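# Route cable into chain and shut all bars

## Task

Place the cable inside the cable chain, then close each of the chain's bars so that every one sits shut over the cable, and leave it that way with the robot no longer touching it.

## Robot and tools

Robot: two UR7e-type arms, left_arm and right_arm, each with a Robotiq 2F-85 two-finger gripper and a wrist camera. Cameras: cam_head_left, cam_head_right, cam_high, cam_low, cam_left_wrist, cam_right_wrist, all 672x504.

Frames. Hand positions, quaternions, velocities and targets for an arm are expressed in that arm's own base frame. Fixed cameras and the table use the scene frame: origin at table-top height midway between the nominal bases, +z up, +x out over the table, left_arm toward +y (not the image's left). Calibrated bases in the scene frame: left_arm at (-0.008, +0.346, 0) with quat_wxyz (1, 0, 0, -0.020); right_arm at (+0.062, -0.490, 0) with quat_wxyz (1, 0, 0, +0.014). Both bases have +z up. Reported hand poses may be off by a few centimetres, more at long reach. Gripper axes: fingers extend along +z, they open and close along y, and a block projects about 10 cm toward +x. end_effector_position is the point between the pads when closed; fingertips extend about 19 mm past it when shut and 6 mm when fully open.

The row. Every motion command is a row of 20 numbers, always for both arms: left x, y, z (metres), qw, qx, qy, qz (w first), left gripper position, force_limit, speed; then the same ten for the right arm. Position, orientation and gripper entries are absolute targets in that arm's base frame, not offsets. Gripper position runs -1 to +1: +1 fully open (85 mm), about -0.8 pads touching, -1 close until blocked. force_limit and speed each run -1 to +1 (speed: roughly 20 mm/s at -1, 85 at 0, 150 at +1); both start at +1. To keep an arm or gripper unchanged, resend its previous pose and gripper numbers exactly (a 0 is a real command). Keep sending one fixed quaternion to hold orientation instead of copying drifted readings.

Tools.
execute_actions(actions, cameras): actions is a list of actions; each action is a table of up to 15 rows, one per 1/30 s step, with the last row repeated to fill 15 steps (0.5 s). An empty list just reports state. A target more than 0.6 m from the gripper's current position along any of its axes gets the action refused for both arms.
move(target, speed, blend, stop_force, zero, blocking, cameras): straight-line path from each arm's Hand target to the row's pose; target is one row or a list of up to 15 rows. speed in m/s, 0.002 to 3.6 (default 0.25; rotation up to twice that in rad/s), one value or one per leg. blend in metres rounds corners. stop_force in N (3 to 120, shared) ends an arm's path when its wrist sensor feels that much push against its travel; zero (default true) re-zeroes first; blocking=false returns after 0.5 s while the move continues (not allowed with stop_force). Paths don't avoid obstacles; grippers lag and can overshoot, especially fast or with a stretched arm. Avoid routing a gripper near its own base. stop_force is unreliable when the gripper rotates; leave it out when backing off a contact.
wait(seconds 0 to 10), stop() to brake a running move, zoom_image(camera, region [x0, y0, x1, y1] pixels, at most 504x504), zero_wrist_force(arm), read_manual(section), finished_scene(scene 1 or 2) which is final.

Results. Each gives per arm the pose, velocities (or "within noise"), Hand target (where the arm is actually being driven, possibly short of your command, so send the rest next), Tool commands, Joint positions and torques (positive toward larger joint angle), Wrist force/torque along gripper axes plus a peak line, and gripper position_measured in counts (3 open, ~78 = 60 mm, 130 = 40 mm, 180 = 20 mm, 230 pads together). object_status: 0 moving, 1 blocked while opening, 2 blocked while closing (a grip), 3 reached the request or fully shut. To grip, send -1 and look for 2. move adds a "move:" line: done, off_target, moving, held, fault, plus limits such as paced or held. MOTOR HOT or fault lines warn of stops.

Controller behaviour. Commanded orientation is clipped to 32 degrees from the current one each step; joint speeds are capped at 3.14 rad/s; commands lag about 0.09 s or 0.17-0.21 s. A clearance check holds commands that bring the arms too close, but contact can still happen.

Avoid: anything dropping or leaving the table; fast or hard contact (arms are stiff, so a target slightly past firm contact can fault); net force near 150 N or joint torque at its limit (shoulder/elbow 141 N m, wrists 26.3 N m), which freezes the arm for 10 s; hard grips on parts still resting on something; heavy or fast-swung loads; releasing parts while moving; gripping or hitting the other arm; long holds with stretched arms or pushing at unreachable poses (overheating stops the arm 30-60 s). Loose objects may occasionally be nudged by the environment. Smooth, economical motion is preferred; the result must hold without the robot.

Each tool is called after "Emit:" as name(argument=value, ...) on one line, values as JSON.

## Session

Emit:
execute_actions(actions=[])

Scene clock: 0.00 s.
left_arm: end_effector_position=(+0.5153, +0.4667, +0.3943) position_measured=3 object_status=3 end_effector_quat_wxyz=(-0.011, -0.575, +0.818, -0.032) | right_arm: end_effector_position=(+0.0760, +0.0796, +0.2792) position_measured=3 object_status=3 end_effector_quat_wxyz=(+0.651, +0.057, -0.654, -0.382)
Joint positions: left_arm=[0.568 -1.028 0.701 -1.223 -1.637 -0.657] | right_arm=[3.494 -1.55 -2.27 -2.661 2.356 -0.759]
Joint velocities: within noise
Joint torques (N m): no reading
Wrist force (N): no reading
Wrist torque (N m): no reading
Wrist force, peak (N): no reading
Hand target: left_arm +0.5153, +0.4667, +0.3943; -0.011, -0.575, +0.818, -0.032 | right_arm +0.0760, +0.0796, +0.2792; +0.651, +0.057, -0.654, -0.382
Tool commands: left_gripper/position=+1.0 left_gripper/force_limit=+1.0 left_gripper/speed=+1.0 right_gripper/position=+1.0 right_gripper/force_limit=+1.0 right_gripper/speed=+1.0

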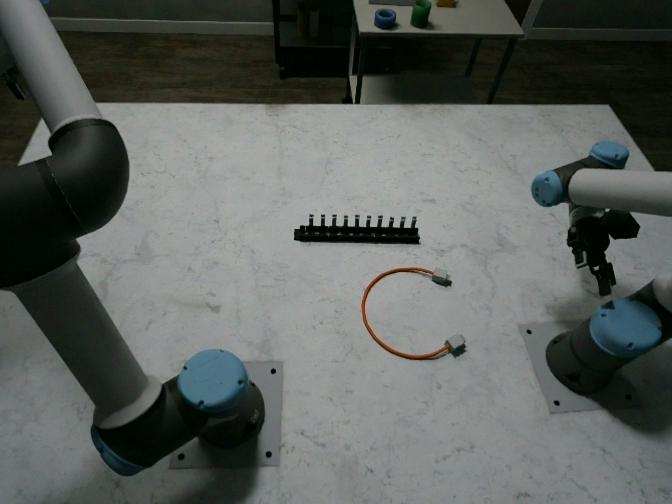

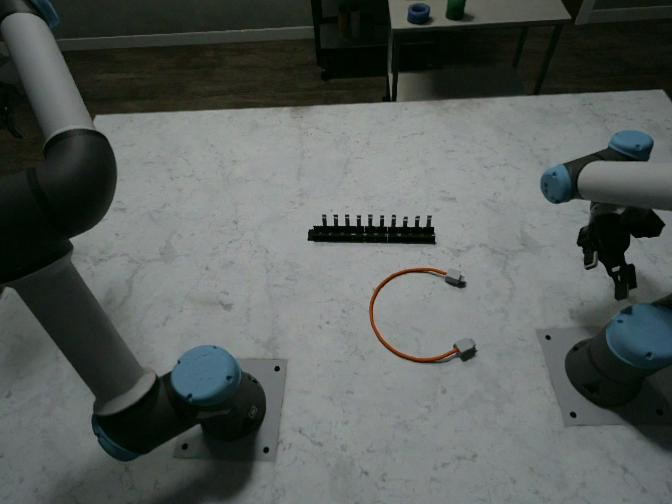

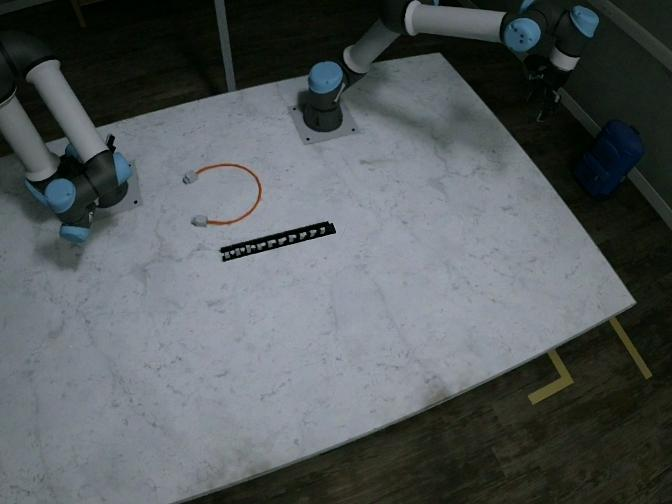

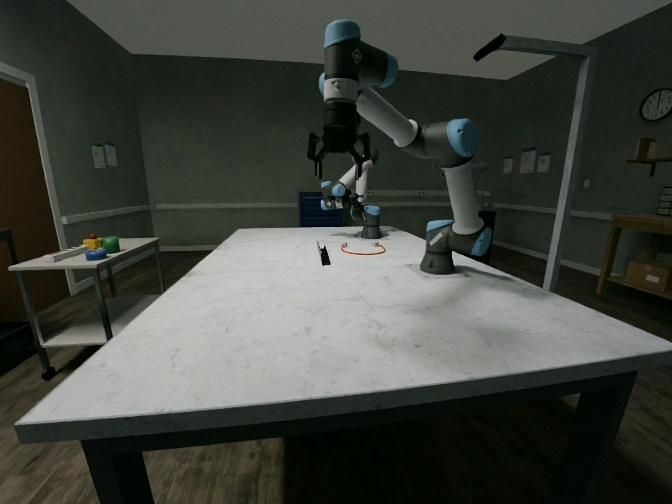

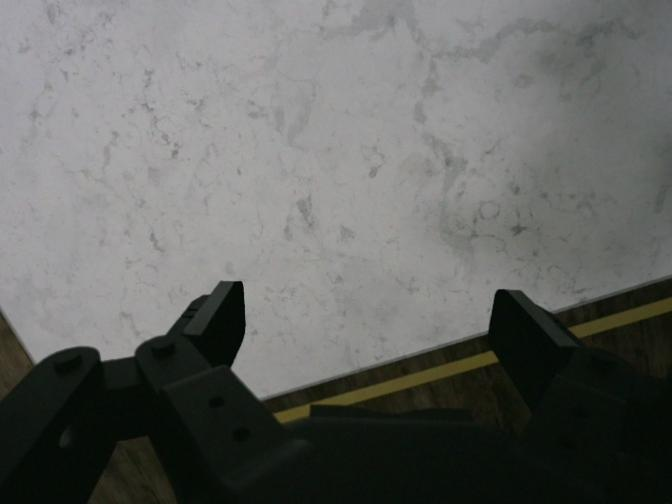

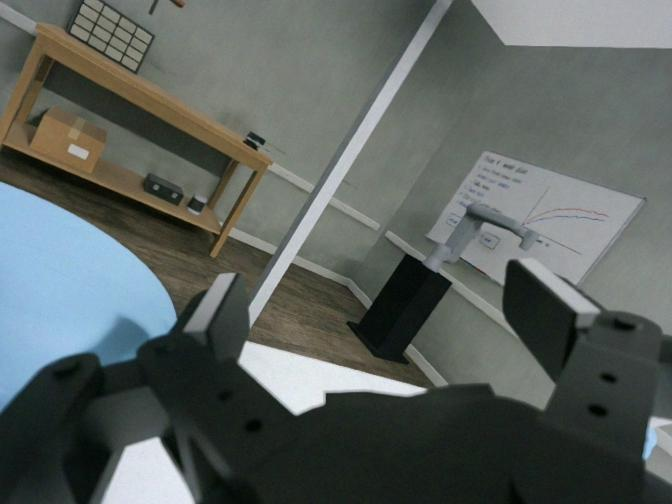

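Emit:
zoom_image(camera="cam_head_left", region=[280, 200, 480, 350])

Emit:
zoom_image(camera="cam_high", region=[160, 150, 360, 300])

Emit:
zoom_image(camera="cam_low", region=[0, 0, 504, 504])

Scaled by 2.520 from the camera's 672x504 image, which has a finer 960x720 frame.

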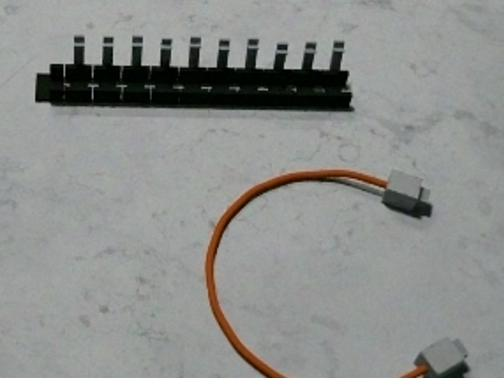

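Scaled by 2.520 from the camera's 672x504 image, which has a finer 960x720 frame.

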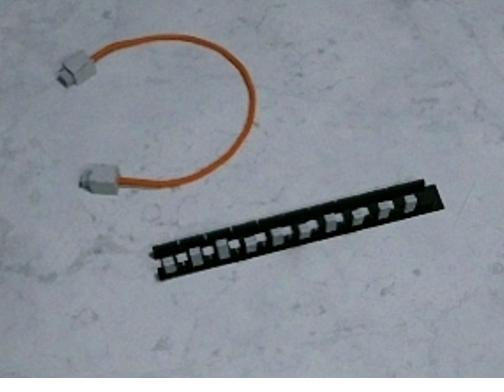

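Scaled by 1.000.

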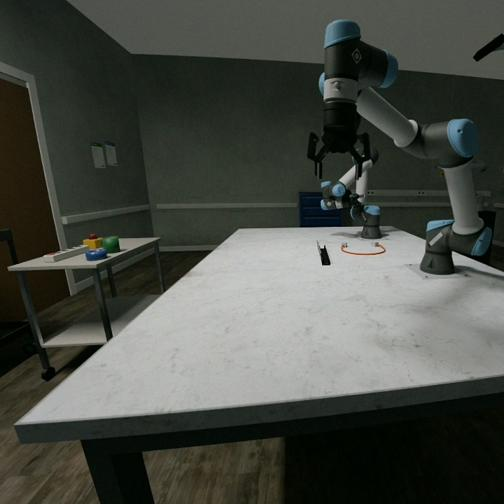

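Emit:
move(target=[[0.48,0.0,0.36,0,0.115,0.9934,0,1,1,1,0.0760,0.0796,0.2792,0.651,0.057,-0.654,-0.382,1,1,1],[0.3584,-0.46,0.30,0,0.6928,0.7211,0,1,1,1,0.0760,0.0796,0.2792,0.651,0.057,-0.654,-0.382,1,1,1]], speed=0.5, blend=0.1, cameras=["cam_left_wrist","cam_head_left"])

Scene clock: 28.03 s.
left_arm: end_effector_position=(+0.3584, -0.4599, +0.3000) position_measured=3 object_status=3 end_effector_quat_wxyz=(+0.000, +0.693, +0.721, +0.000) | right_arm: end_effector_position=(+0.0760, +0.0796, +0.2792) position_measured=3 object_status=3 end_effector_quat_wxyz=(+0.651, +0.057, -0.654, -0.382)
Joint positions: left_arm=[-1.139 -1.39 1.45 -1.631 -1.571 0.391] | right_arm=[3.494 -1.55 -2.27 -2.661 2.357 -0.758]
Joint velocities: within noise
Joint torques (N m): left_arm=[-12.05 -21.59 -36.53 -0.74 -2.27 0.97] | right_arm=[-7.87 21.71 8.7 -0.94 1.4 1.38]
Wrist force (N): left_arm=[0.1 0.0 0.1] | right_arm=[0.0 0.0 0.0]
Wrist torque (N m): left_arm=[0.01 0.02 0.01] | right_arm=[-0.01 0.01 0.00]
Wrist force, peak (N): left_arm=[-1.7 -0.2 0.5] | right_arm=[-0.1 0.2 -0.2]
Hand target: left_arm +0.3584, -0.4600, +0.3000; +0.000, +0.693, +0.721, +0.000 | right_arm +0.0760, +0.0796, +0.2792; +0.651, +0.057, -0.654, -0.382
Off the commanded pose: left_arm 0.000 m, 0 deg | right_arm 0.000 m, 0 deg.
move: done
Images, in order (width x height): cam_head_left 672x504, cam_left_wrist 672x504.

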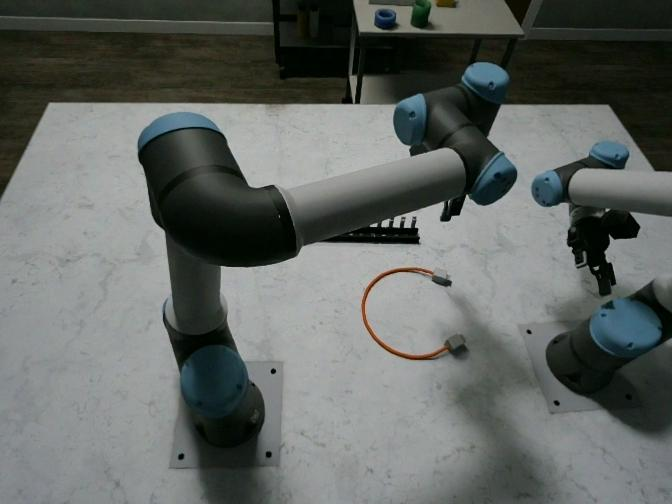

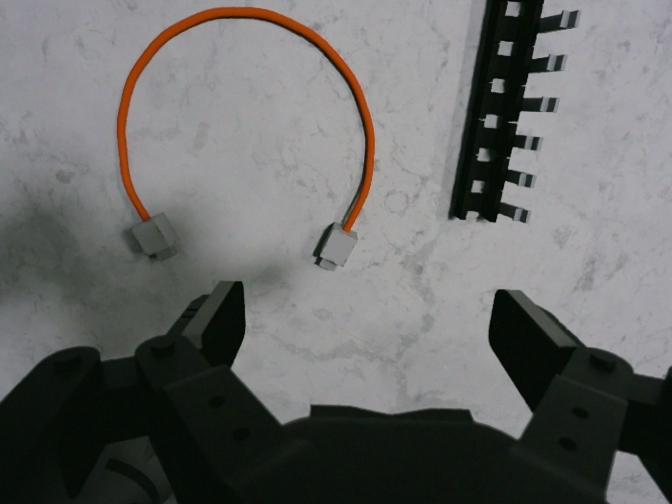

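Emit:
zoom_image(camera="cam_left_wrist", region=[100, 180, 400, 300])

Emit:
zoom_image(camera="cam_left_wrist", region=[400, 0, 600, 240])

Scaled by 1.680 from the camera's 672x504 image, which has a finer 960x720 frame.

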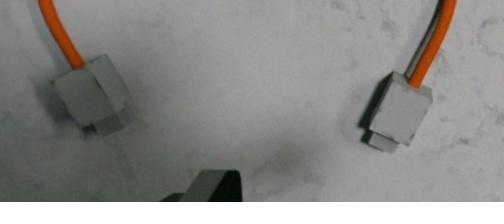

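Scaled by 2.100 from the camera's 672x504 image, which has a finer 960x720 frame.

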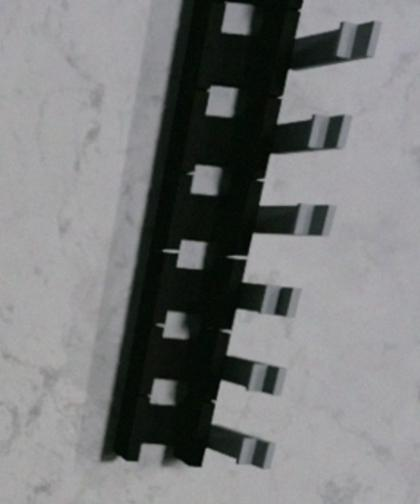

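Emit:
move(target=[0.350,-0.526,0.13,0,0.8075,0.5899,0,0.3,-0.6,0,0.0760,0.0796,0.2792,0.651,0.057,-0.654,-0.382,1,1,1], speed=0.4, cameras=["cam_left_wrist"])

Emit:
zoom_image(camera="cam_left_wrist", region=[236, 130, 486, 310])

Scene clock: 36.30 s.
left_arm: end_effector_position=(+0.3500, -0.5259, +0.1301) position_measured=91 object_status=3 end_effector_quat_wxyz=(+0.000, +0.807, +0.590, +0.000) | right_arm: end_effector_position=(+0.0760, +0.0796, +0.2792) position_measured=3 object_status=3 end_effector_quat_wxyz=(+0.651, +0.057, -0.654, -0.382)
Joint positions: left_arm=[-1.196 -1.176 1.618 -2.013 -1.571 0.683] | right_arm=[3.494 -1.55 -2.27 -2.661 2.357 -0.758]
Joint velocities: within noise
Joint torques (N m): left_arm=[-12.35 -27.8 -33.26 -4.95 -2.3 1.29] | right_arm=[-7.01 20.63 11.07 -1.6 1.3 1.36]
Wrist force (N): left_arm=[-0.2 0.0 0.2] | right_arm=[0.0 0.0 -0.3]
Wrist torque (N m): left_arm=[-0.02 0.05 0.05] | right_arm=[-0.01 0.00 0.00]
Wrist force, peak (N): left_arm=[-0.9 0.1 1.8] | right_arm=[0.0 0.1 -0.3]
Hand target: left_arm +0.3500, -0.5260, +0.1300; +0.000, +0.807, +0.590, +0.000 | right_arm +0.0760, +0.0796, +0.2792; +0.651, +0.057, -0.654, -0.382
Off the commanded pose: left_arm 0.000 m, 0 deg | right_arm 0.000 m, 0 deg.
move: done
Images, in order (width x height): cam_left_wrist 672x504.

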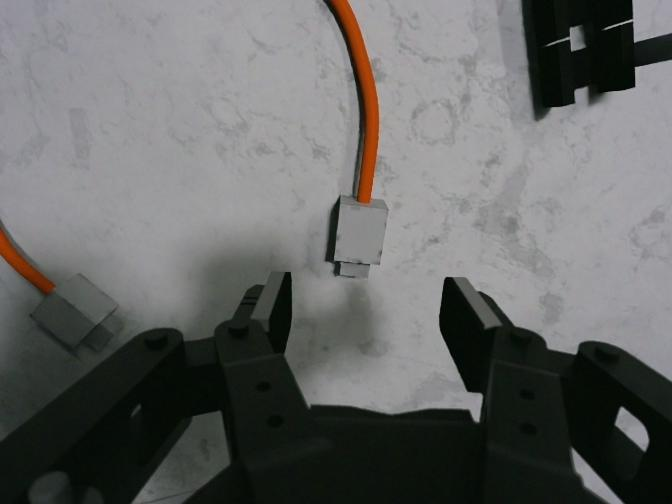

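Scaled by 2.016 from the camera's 672x504 image, which has a finer 960x720 frame.

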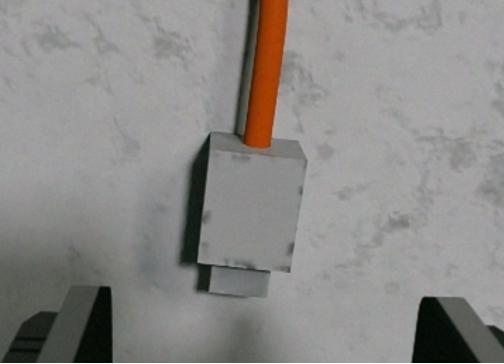

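Emit:
move(target=[0.350,-0.526,0.045,0,0.8300,0.5577,0,0.3,-0.6,0,0.0760,0.0796,0.2792,0.651,0.057,-0.654,-0.382,1,1,1], speed=0.2, cameras=["cam_left_wrist"])

Emit:
zoom_image(camera="cam_left_wrist", region=[236, 130, 486, 310])

Scene clock: 41.67 s.
left_arm: end_effector_position=(+0.3500, -0.5260, +0.0452) position_measured=91 object_status=3 end_effector_quat_wxyz=(+0.000, +0.830, +0.558, +0.000) | right_arm: end_effector_position=(+0.0760, +0.0796, +0.2792) position_measured=3 object_status=3 end_effector_quat_wxyz=(+0.651, +0.057, -0.654, -0.382)
Joint positions: left_arm=[-1.196 -1.073 1.712 -2.209 -1.571 0.762] | right_arm=[3.494 -1.55 -2.27 -2.661 2.357 -0.758]
Joint velocities: within noise
Joint torques (N m): left_arm=[12.86 -29.21 -16.03 -4.86 1.68 1.12] | right_arm=[-6.52 18.57 12.61 -2.09 1.03 1.27]
Wrist force (N): left_arm=[-0.2 0.2 0.3] | right_arm=[0.1 0.2 0.2]
Wrist torque (N m): left_arm=[0.00 0.05 0.05] | right_arm=[0.03 -0.02 0.00]
Wrist force, peak (N): left_arm=[-0.1 0.3 1.3] | right_arm=[0.2 0.3 0.0]
Hand target: left_arm +0.3500, -0.5260, +0.0450; +0.000, +0.830, +0.558, +0.000 | right_arm +0.0760, +0.0796, +0.2792; +0.651, +0.057, -0.654, -0.382
Off the commanded pose: left_arm 0.000 m, 0 deg | right_arm 0.000 m, 0 deg.
move: done
Images, in order (width x height): cam_left_wrist 672x504.

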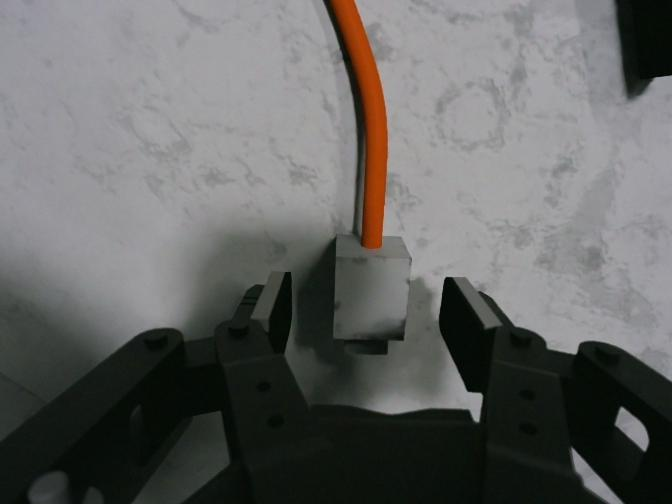

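Scaled by 2.016 from the camera's 672x504 image, which has a finer 960x720 frame.

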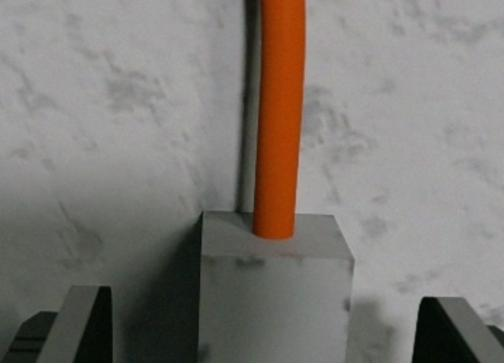

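Emit:
move(target=[[0.350,-0.526,0.021,0,0.8300,0.5577,0,0.3,-0.6,0,0.0760,0.0796,0.2792,0.651,0.057,-0.654,-0.382,1,1,1],[0.350,-0.526,0.021,0,0.8300,0.5577,0,-1,-0.6,-1,0.0760,0.0796,0.2792,0.651,0.057,-0.654,-0.382,1,1,1]], speed=0.08, cameras=["cam_left_wrist"])

Scene clock: 46.33 s.
left_arm: end_effector_position=(+0.3500, -0.5260, +0.0210) position_measured=162 object_status=0 end_effector_quat_wxyz=(+0.000, +0.830, +0.558, +0.000) | right_arm: end_effector_position=(+0.0760, +0.0796, +0.2792) position_measured=3 object_status=3 end_effector_quat_wxyz=(+0.651, +0.057, -0.654, -0.382)
Joint positions: left_arm=[-1.196 -1.037 1.73 -2.264 -1.571 0.762] | right_arm=[3.494 -1.55 -2.27 -2.661 2.357 -0.758]
Joint velocities: within noise
Joint torques (N m): left_arm=[10.25 -29.92 -17.74 -3.76 -2.11 0.76] | right_arm=[-5.74 18.44 15.27 -3.23 0.89 1.2]
Wrist force (N): left_arm=[0.9 -0.9 -7.5] | right_arm=[0.0 0.1 0.1]
Wrist torque (N m): left_arm=[0.00 0.05 0.05] | right_arm=[0.01 -0.01 0.00]
Wrist force, peak (N): left_arm=[0.8 -1.5 -8.0] | right_arm=[-0.1 -0.1 -0.3]
Hand target: left_arm +0.3500, -0.5260, +0.0210; +0.000, +0.830, +0.558, +0.000 | right_arm +0.0760, +0.0796, +0.2792; +0.651, +0.057, -0.654, -0.382
Off the commanded pose: left_arm 0.000 m, 0 deg | right_arm 0.000 m, 0 deg.
move: done
Images, in order (width x height): cam_left_wrist 672x504.

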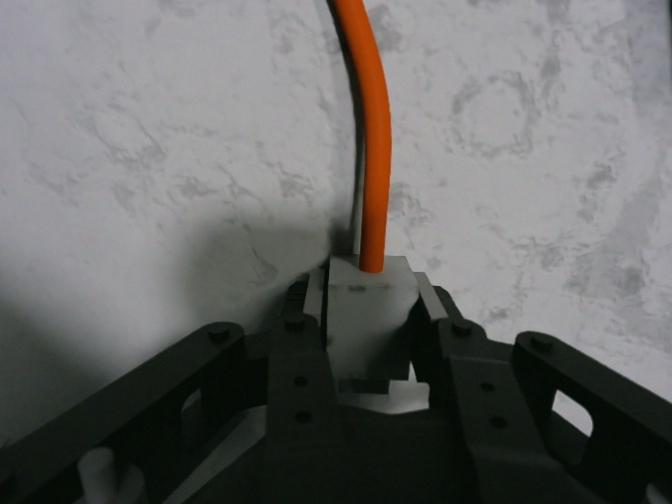

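Emit:
move(target=[[0.3542,-0.4172,0.075,0,0.5891,0.8080,0,-1,-0.6,-1,0.22,0.10,0.42,0.651,0.057,-0.654,-0.382,1,1,1],[0.3783,-0.2511,0.075,0,0.1072,0.9942,0,-1,-0.6,-1,0.18,0.22,0.36,0,-0.0872,0.9962,0,1,1,1],[0.3504,-0.0520,0.06,0,0.4827,-0.8758,0,-1,-0.6,-1,0.09,0.296,0.20,0,0.474,0.8805,0,0.3,-0.6,0]], speed=0.4, blend=0.05, cameras=["cam_head_left","cam_left_wrist","cam_right_wrist"])

Scene clock: 65.43 s.
left_arm: end_effector_position=(+0.3504, -0.0520, +0.0600) position_measured=162 object_status=2 end_effector_quat_wxyz=(+0.000, -0.483, +0.876, +0.000) | right_arm: end_effector_position=(+0.0900, +0.2960, +0.2000) position_measured=91 object_status=0 end_effector_quat_wxyz=(+0.000, +0.474, +0.881, +0.000)
Joint positions: left_arm=[-0.533 -1.711 2.458 -2.317 -1.571 -1.541] | right_arm=[4.863 -1.068 -2.274 -1.371 1.571 2.709]
Joint velocities: within noise
Joint torques (N m): left_arm=[12.38 -20.35 -16.47 -1.17 2.47 -1.45] | right_arm=[6.58 -6.07 17.75 3.96 -1.88 1.49]
Wrist force (N): left_arm=[-0.2 0.2 1.0] | right_arm=[-0.1 -2.7 1.9]
Wrist torque (N m): left_arm=[0.03 0.07 0.10] | right_arm=[-0.51 -0.04 -0.14]
Wrist force, peak (N): left_arm=[1.1 -1.1 -7.4] | right_arm=[0.0 -3.4 2.0]
Hand target: left_arm +0.3504, -0.0520, +0.0600; +0.000, -0.483, +0.876, +0.000 | right_arm +0.0900, +0.2960, +0.2000; +0.000, +0.474, +0.881, +0.000
Off the commanded pose: left_arm 0.000 m, 0 deg | right_arm 0.000 m, 0 deg.
move: done
Images, in order (width x height): cam_head_left 672x504, cam_left_wrist 672x504, cam_right_wrist 672x504.

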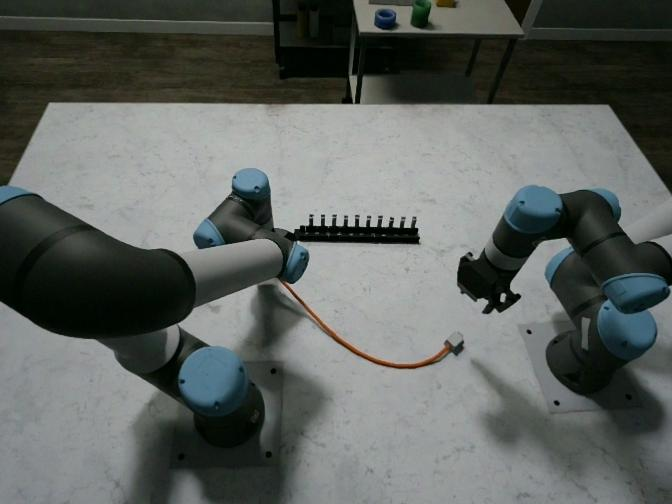

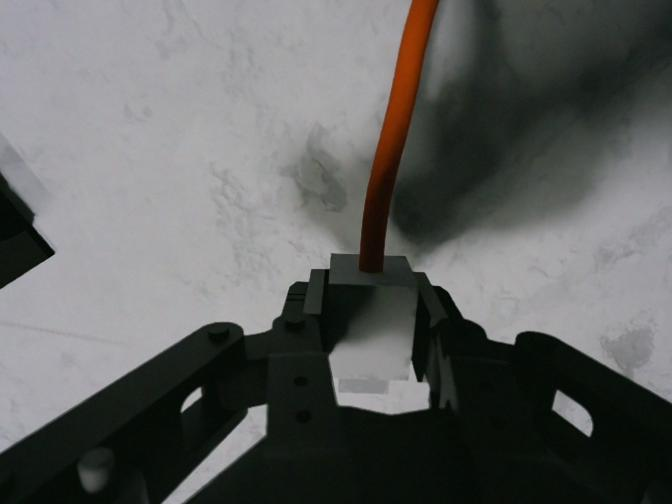

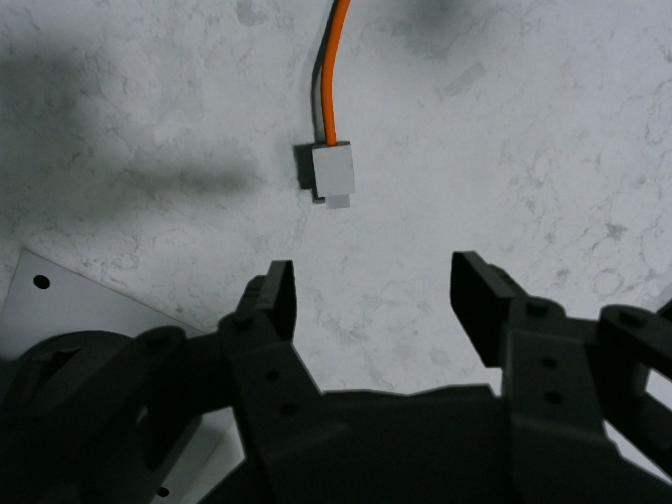

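Emit:
move(target=[0.3504,-0.0520,0.06,0,0.4827,-0.8758,0,-1,-0.6,-1,0.0692,0.3022,0.06,0,0.4609,0.8874,0,0.3,-0.6,0], speed=0.3, cameras=["cam_right_wrist"])

Scene clock: 72.83 s.
left_arm: end_effector_position=(+0.3504, -0.0520, +0.0600) position_measured=162 object_status=2 end_effector_quat_wxyz=(+0.000, -0.483, +0.876, +0.000) | right_arm: end_effector_position=(+0.0692, +0.3022, +0.0601) position_measured=91 object_status=3 end_effector_quat_wxyz=(+0.000, +0.461, +0.887, +0.000)
Joint positions: left_arm=[-0.533 -1.711 2.458 -2.317 -1.571 -1.541] | right_arm=[4.932 -1.287 -2.558 -0.868 1.571 2.748]
Joint velocities: within noise
Joint torques (N m): left_arm=[12.22 -19.58 -23.51 -3.08 2.21 -1.38] | right_arm=[-8.34 -2.25 12.53 3.8 1.66 -0.97]
Wrist force (N): left_arm=[-0.4 0.6 1.0] | right_arm=[-0.5 -2.5 1.9]
Wrist torque (N m): left_arm=[0.08 0.11 0.10] | right_arm=[-0.51 0.09 -0.14]
Wrist force, peak (N): left_arm=[0.3 0.5 1.4] | right_arm=[-0.9 -3.0 3.6]
Hand target: left_arm +0.3504, -0.0520, +0.0600; +0.000, -0.483, +0.876, +0.000 | right_arm +0.0692, +0.3022, +0.0600; +0.000, +0.461, +0.887, +0.000
Off the commanded pose: left_arm 0.000 m, 0 deg | right_arm 0.000 m, 0 deg.
move: done
Images, in order (width x height): cam_right_wrist 672x504.

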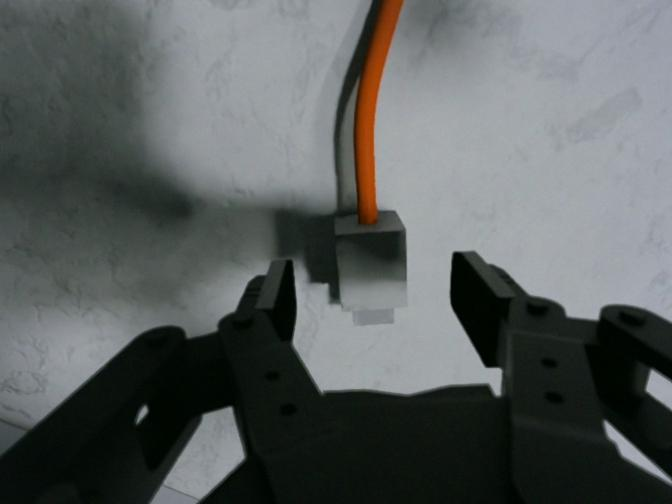

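Emit:
move(target=[[0.3504,-0.0520,0.06,0,0.4827,-0.8758,0,-1,-0.6,-1,0.0692,0.3022,0.021,0,0.4609,0.8874,0,0.3,-0.6,0],[0.3504,-0.0520,0.06,0,0.4827,-0.8758,0,-1,-0.6,-1,0.0692,0.3022,0.021,0,0.4609,0.8874,0,-1,-0.6,-1]], speed=0.08, cameras=["cam_right_wrist"])

Scene clock: 77.10 s.
left_arm: end_effector_position=(+0.3504, -0.0520, +0.0600) position_measured=162 object_status=2 end_effector_quat_wxyz=(+0.000, -0.483, +0.876, +0.000) | right_arm: end_effector_position=(+0.0692, +0.3022, +0.0210) position_measured=162 object_status=0 end_effector_quat_wxyz=(+0.000, +0.461, +0.887, +0.000)
Joint positions: left_arm=[-0.533 -1.711 2.458 -2.317 -1.571 -1.541] | right_arm=[4.932 -1.411 -2.618 -0.683 1.571 2.748]
Joint velocities: within noise
Joint torques (N m): left_arm=[11.77 -18.48 -28.34 -4.62 2.16 -1.46] | right_arm=[-7.7 0.56 9.73 3.51 1.73 -1.08]
Wrist force (N): left_arm=[-0.3 0.5 1.1] | right_arm=[-3.9 -4.2 -11.4]
Wrist torque (N m): left_arm=[0.08 0.09 0.10] | right_arm=[-0.47 0.01 -0.12]
Wrist force, peak (N): left_arm=[-0.3 0.7 1.3] | right_arm=[-3.7 -3.8 -11.9]
Hand target: left_arm +0.3504, -0.0520, +0.0600; +0.000, -0.483, +0.876, +0.000 | right_arm +0.0692, +0.3022, +0.0210; +0.000, +0.461, +0.887, +0.000
Off the commanded pose: left_arm 0.000 m, 0 deg | right_arm 0.000 m, 0 deg.
move: done
Images, in order (width x height): cam_right_wrist 672x504.

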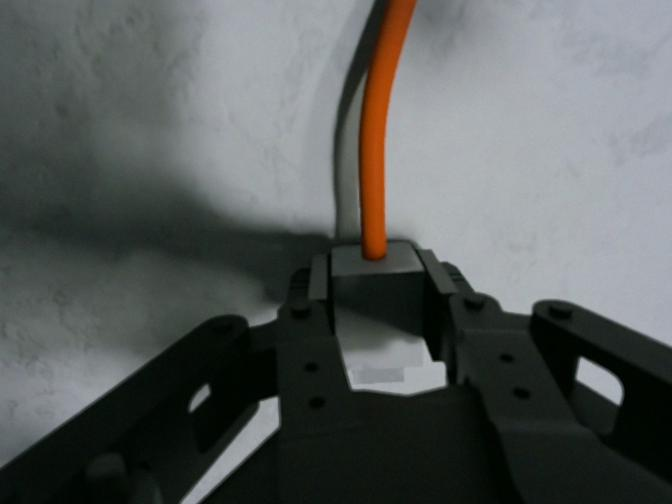

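Emit:
move(target=[[0.3504,-0.0520,0.06,0,0.4827,-0.8758,0,-1,-0.6,-1,0.0720,0.3022,0.05,0,0.4609,0.8874,0,-1,-0.6,-1],[0.4173,-0.0233,0.075,0,0.7114,-0.7028,0,-1,-0.6,-1,0.3358,0.2017,0.075,0,0.7266,0.6871,0,-1,-0.6,-1]], speed=0.25, blend=0.02)

Scene clock: 87.37 s.
left_arm: end_effector_position=(+0.4173, -0.0233, +0.0750) position_measured=162 object_status=2 end_effector_quat_wxyz=(+0.000, +0.711, -0.703, +0.000) | right_arm: end_effector_position=(+0.3356, +0.2017, +0.0750) position_measured=162 object_status=2 end_effector_quat_wxyz=(+0.000, +0.726, +0.687, +0.000)
Joint positions: left_arm=[-0.38 -1.573 2.283 -2.28 -1.571 -1.963] | right_arm=[4.03 -1.5 -2.347 -0.865 1.571 2.515]
Joint velocities: within noise
Joint torques (N m): left_arm=[14.67 -8.39 -29.92 -0.41 3.35 -1.26] | right_arm=[-9.86 6.01 28.13 0.45 1.07 -1.1]
Wrist force (N): left_arm=[3.8 0.4 0.9] | right_arm=[3.7 -3.3 2.9]
Wrist torque (N m): left_arm=[0.06 0.04 0.05] | right_arm=[-0.66 0.10 -0.18]
Wrist force, peak (N): left_arm=[3.8 0.5 1.0] | right_arm=[-4.1 -4.1 -11.7]
Hand target: left_arm +0.4173, -0.0233, +0.0750; +0.000, +0.711, -0.703, +0.000 | right_arm +0.3358, +0.2017, +0.0750; +0.000, +0.727, +0.687, +0.000
Off the commanded pose: left_arm 0.000 m, 0 deg | right_arm 0.000 m, 0 deg.
move: done; blend cut to 0.0146 m at target 1

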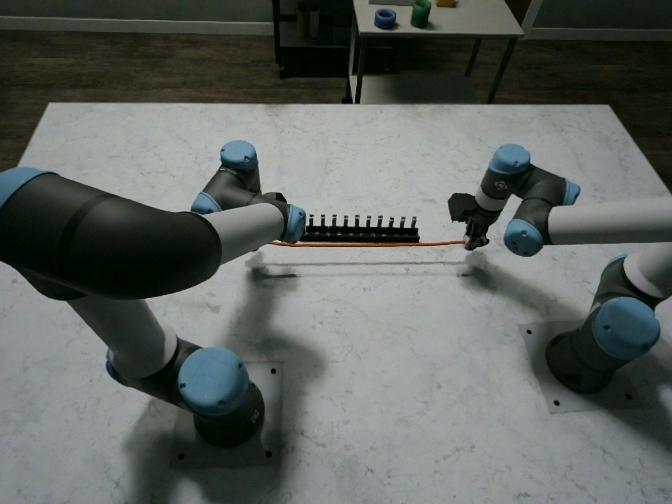

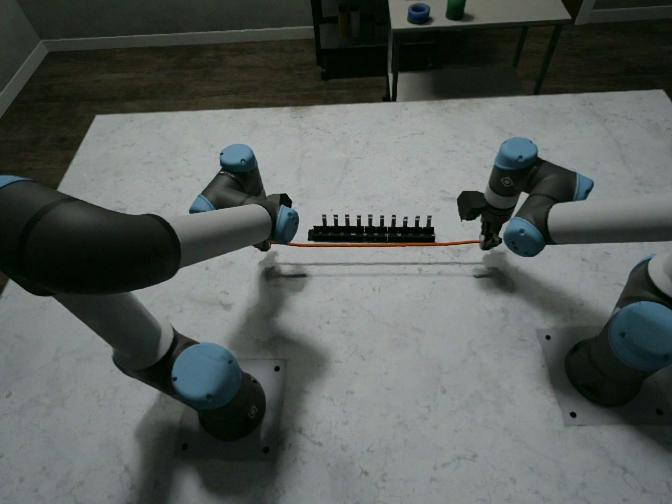

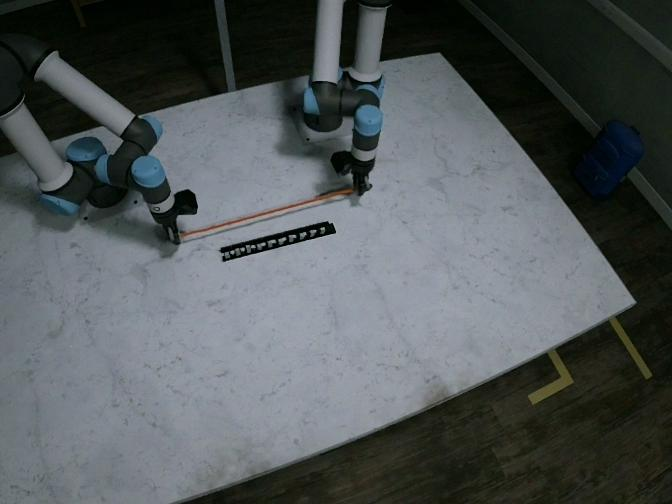

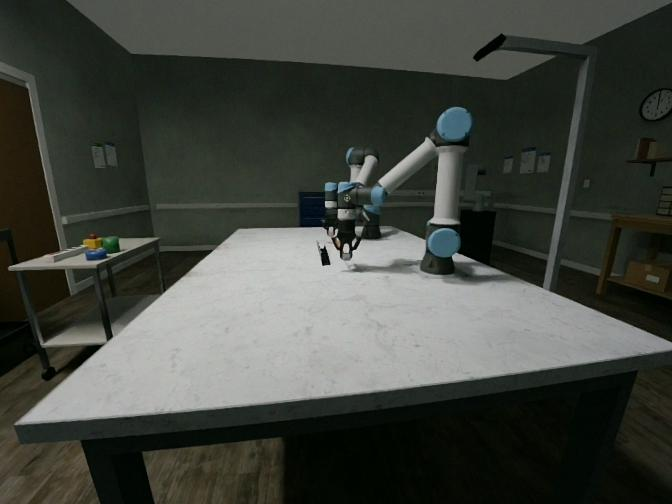

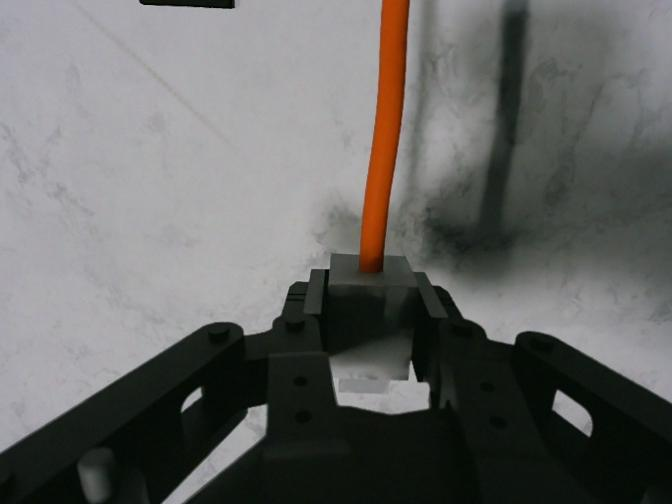

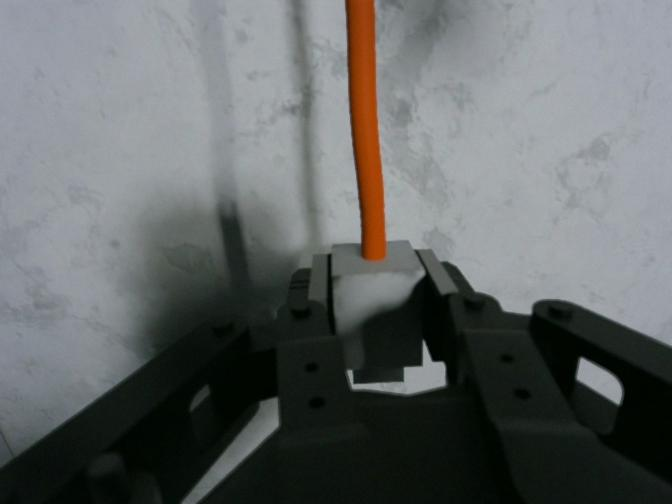

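Emit:
move(target=[0.4205,-0.1033,0.16,0,0.7114,-0.7028,0,-1,-0.6,-1,0.3336,0.1217,0.16,0,0.7266,0.6871,0,-1,-0.6,-1], speed=0.25, cameras=["cam_left_wrist"])

Emit:
zoom_image(camera="cam_left_wrist", region=[100, 0, 400, 225])

Emit:
move(target=[0.4141,0.0566,0.16,0,0.7114,-0.7028,0,-1,-0.6,-1,0.3380,0.2816,0.16,0,0.7266,0.6871,0,-1,-0.6,-1], speed=0.25, cameras=["cam_right_wrist"])

Emit:
zoom_image(camera="cam_right_wrist", region=[300, 0, 600, 225])

Scene clock: 93.63 s.
left_arm: end_effector_position=(+0.4205, -0.1032, +0.1599) position_measured=162 object_status=2 end_effector_quat_wxyz=(+0.000, +0.711, -0.703, +0.000) | right_arm: end_effector_position=(+0.3336, +0.1218, +0.1599) position_measured=162 object_status=2 end_effector_quat_wxyz=(+0.000, +0.727, +0.687, +0.000)
Joint positions: left_arm=[-0.554 -1.67 2.114 -2.015 -1.571 -2.137] | right_arm=[3.876 -1.252 -2.28 -1.181 1.571 2.361]
Joint velocities: within noise
Joint torques (N m): left_arm=[-9.1 -25.83 -33.52 -0.37 3.2 -1.24] | right_arm=[-10.12 18.05 31.21 0.59 1.22 -1.21]
Wrist force (N): left_arm=[3.6 0.4 0.9] | right_arm=[3.6 -2.3 2.7]
Wrist torque (N m): left_arm=[0.04 0.10 0.04] | right_arm=[-0.49 0.09 -0.11]
Wrist force, peak (N): left_arm=[4.7 0.0 1.3] | right_arm=[5.8 -3.3 3.9]
Hand target: left_arm +0.4205, -0.1033, +0.1600; +0.000, +0.711, -0.703, +0.000 | right_arm +0.3336, +0.1217, +0.1600; +0.000, +0.727, +0.687, +0.000
Off the commanded pose: left_arm 0.000 m, 0 deg | right_arm 0.000 m, 0 deg.
move: done
Images, in order (width x height): cam_left_wrist 672x504.

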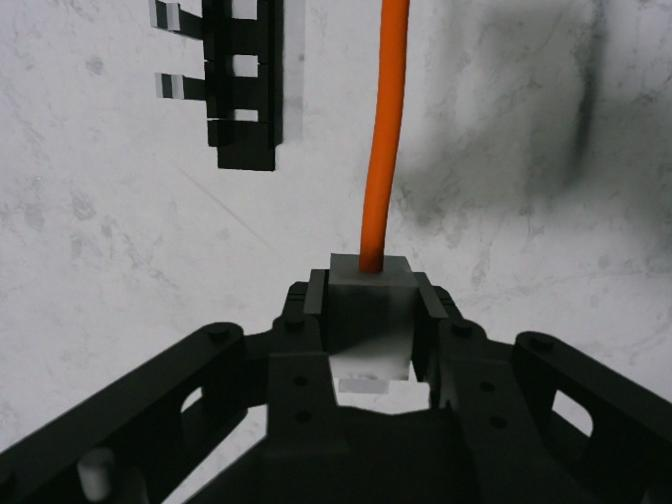

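Scaled by 1.680 from the camera's 672x504 image, which has a finer 960x720 frame.

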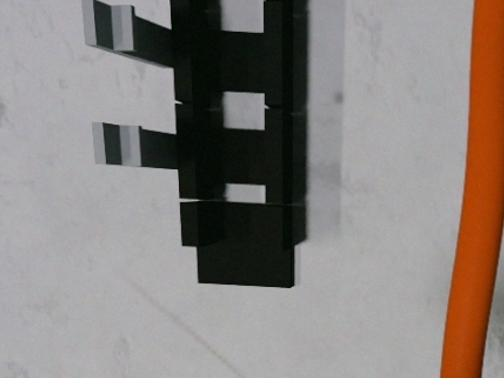

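Scene clock: 95.07 s.
left_arm: end_effector_position=(+0.4141, +0.0565, +0.1600) position_measured=162 object_status=2 end_effector_quat_wxyz=(+0.000, +0.711, -0.703, +0.000) | right_arm: end_effector_position=(+0.3380, +0.2815, +0.1600) position_measured=162 object_status=2 end_effector_quat_wxyz=(+0.000, +0.727, +0.687, +0.000)
Joint positions: left_arm=[-0.189 -1.709 2.148 -2.009 -1.571 -1.772] | right_arm=[4.144 -1.49 -2.098 -1.125 1.571 2.629]
Joint velocities: within noise
Joint torques (N m): left_arm=[13.78 -5.69 -34.11 -4.34 -1.34 1.27] | right_arm=[5.95 8.49 32.04 3.12 -2.27 1.18]
Wrist force (N): left_arm=[3.9 0.2 1.0] | right_arm=[4.1 -3.0 3.0]
Wrist torque (N m): left_arm=[0.01 0.09 0.05] | right_arm=[-0.61 0.05 -0.15]
Wrist force, peak (N): left_arm=[5.1 -0.1 1.1] | right_arm=[6.5 -3.0 3.5]
Hand target: left_arm +0.4141, +0.0566, +0.1600; +0.000, +0.711, -0.703, +0.000 | right_arm +0.3380, +0.2816, +0.1600; +0.000, +0.727, +0.687, +0.000
Off the commanded pose: left_arm 0.000 m, 0 deg | right_arm 0.000 m, 0 deg.
move: done
Images, in order (width x height): cam_right_wrist 672x504.

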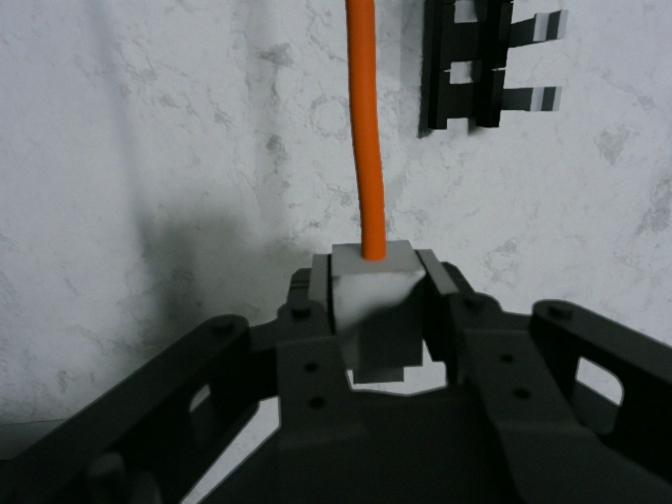

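Scaled by 1.680 from the camera's 672x504 image, which has a finer 960x720 frame.

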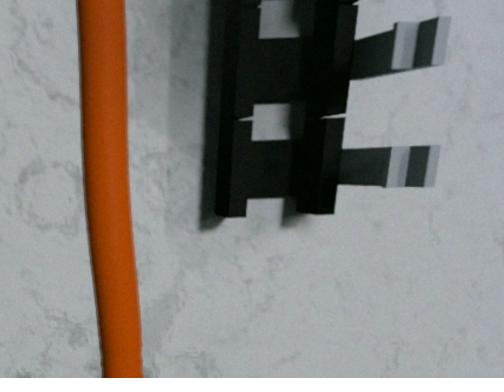

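Emit:
move(target=[0.4947,-0.0139,0.058,0,0.7071,-0.7071,0,-1,-0.6,-1,0.4060,0.2034,0.058,0,0.7307,0.6827,0,-1,-0.6,-1], speed=0.2, cameras=["cam_left_wrist","cam_right_wrist","cam_high","cam_head_left"])

Emit:
zoom_image(camera="cam_left_wrist", region=[236, 0, 536, 225])

Emit:
zoom_image(camera="cam_right_wrist", region=[236, 0, 536, 225])

Emit:
zoom_image(camera="cam_head_left", region=[250, 180, 470, 270])

Emit:
zoom_image(camera="cam_high", region=[200, 200, 360, 280])

Scene clock: 122.17 s.
left_arm: end_effector_position=(+0.4946, -0.0138, +0.0581) position_measured=162 object_status=2 end_effector_quat_wxyz=(+0.000, +0.707, -0.707, +0.000) | right_arm: end_effector_position=(+0.4059, +0.2034, +0.0580) position_measured=162 object_status=2 end_effector_quat_wxyz=(+0.000, +0.731, +0.683, +0.000)
Joint positions: left_arm=[-0.301 -1.366 2.103 -2.308 -1.571 -1.872] | right_arm=[3.904 -1.687 -2.212 -0.813 1.571 2.401]
Joint velocities: within noise
Joint torques (N m): left_arm=[-2.66 -16.03 -27.28 -3.44 4.34 -1.44] | right_arm=[-17.3 12.27 21.18 0.42 -1.22 -1.09]
Wrist force (N): left_arm=[18.5 0.3 0.9] | right_arm=[18.5 -2.6 2.7]
Wrist torque (N m): left_arm=[0.04 0.19 0.06] | right_arm=[-0.51 0.19 -0.16]
Wrist force, peak (N): left_arm=[35.5 -0.3 2.0] | right_arm=[35.3 -3.4 2.8]
Hand target: left_arm +0.4947, -0.0139, +0.0580; +0.000, +0.707, -0.707, +0.000 | right_arm +0.4060, +0.2034, +0.0580; +0.000, +0.731, +0.683, +0.000
Off the commanded pose: left_arm 0.000 m, 0 deg | right_arm 0.000 m, 0 deg.
move: done
Images, in order (width x height): cam_head_left 672x504, cam_high 672x504, cam_left_wrist 672x504, cam_right_wrist 672x504.

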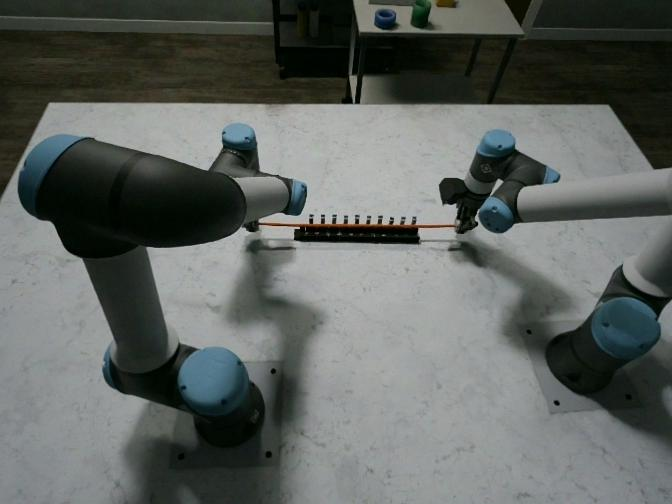

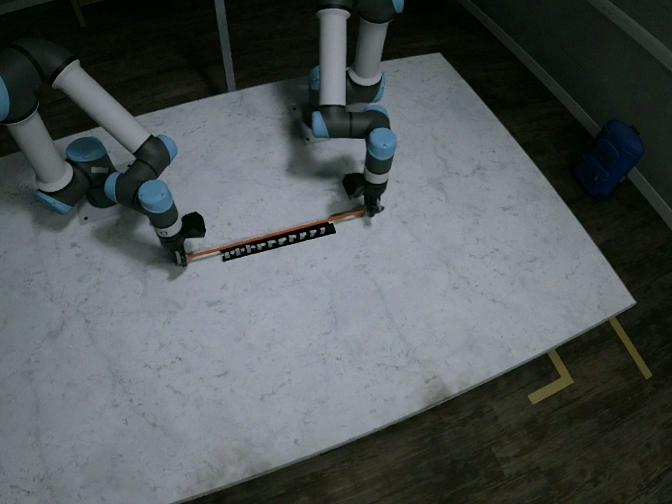

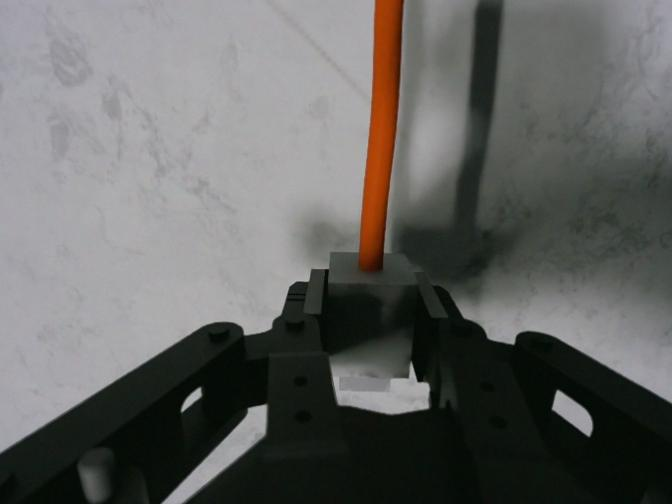

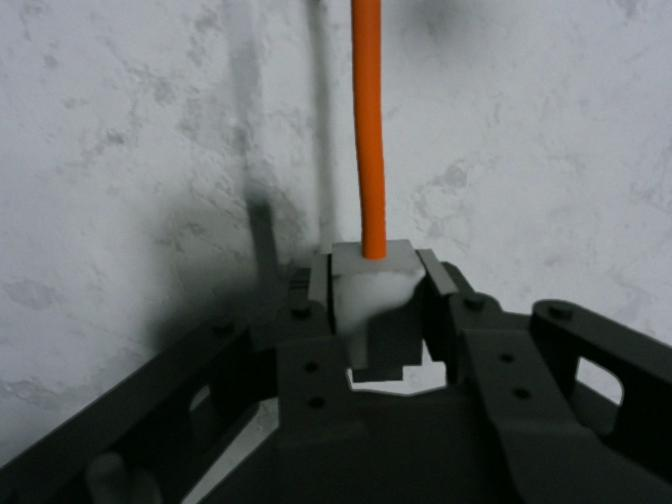

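Scaled by 1.680 from the camera's 672x504 image, which has a finer 960x720 frame.

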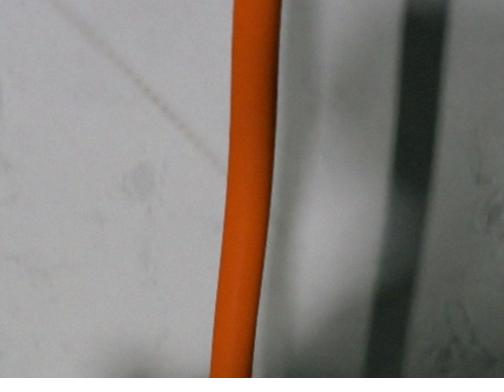

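Scaled by 1.680 from the camera's 672x504 image, which has a finer 960x720 frame.

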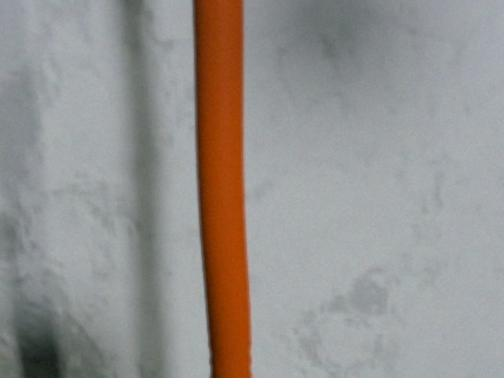

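Scaled by 2.291 from the camera's 672x504 image, which has a finer 960x720 frame.

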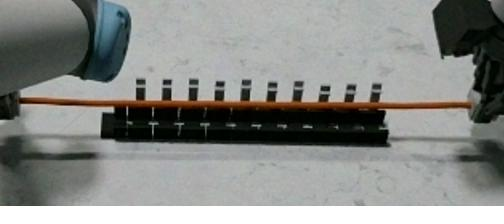

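Scaled by 3.150 from the camera's 672x504 image, which has a finer 960x720 frame.

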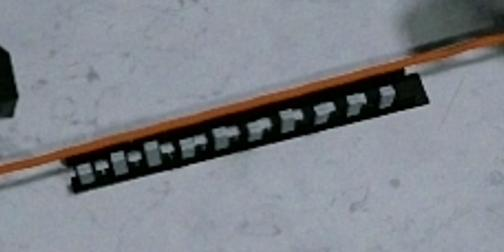

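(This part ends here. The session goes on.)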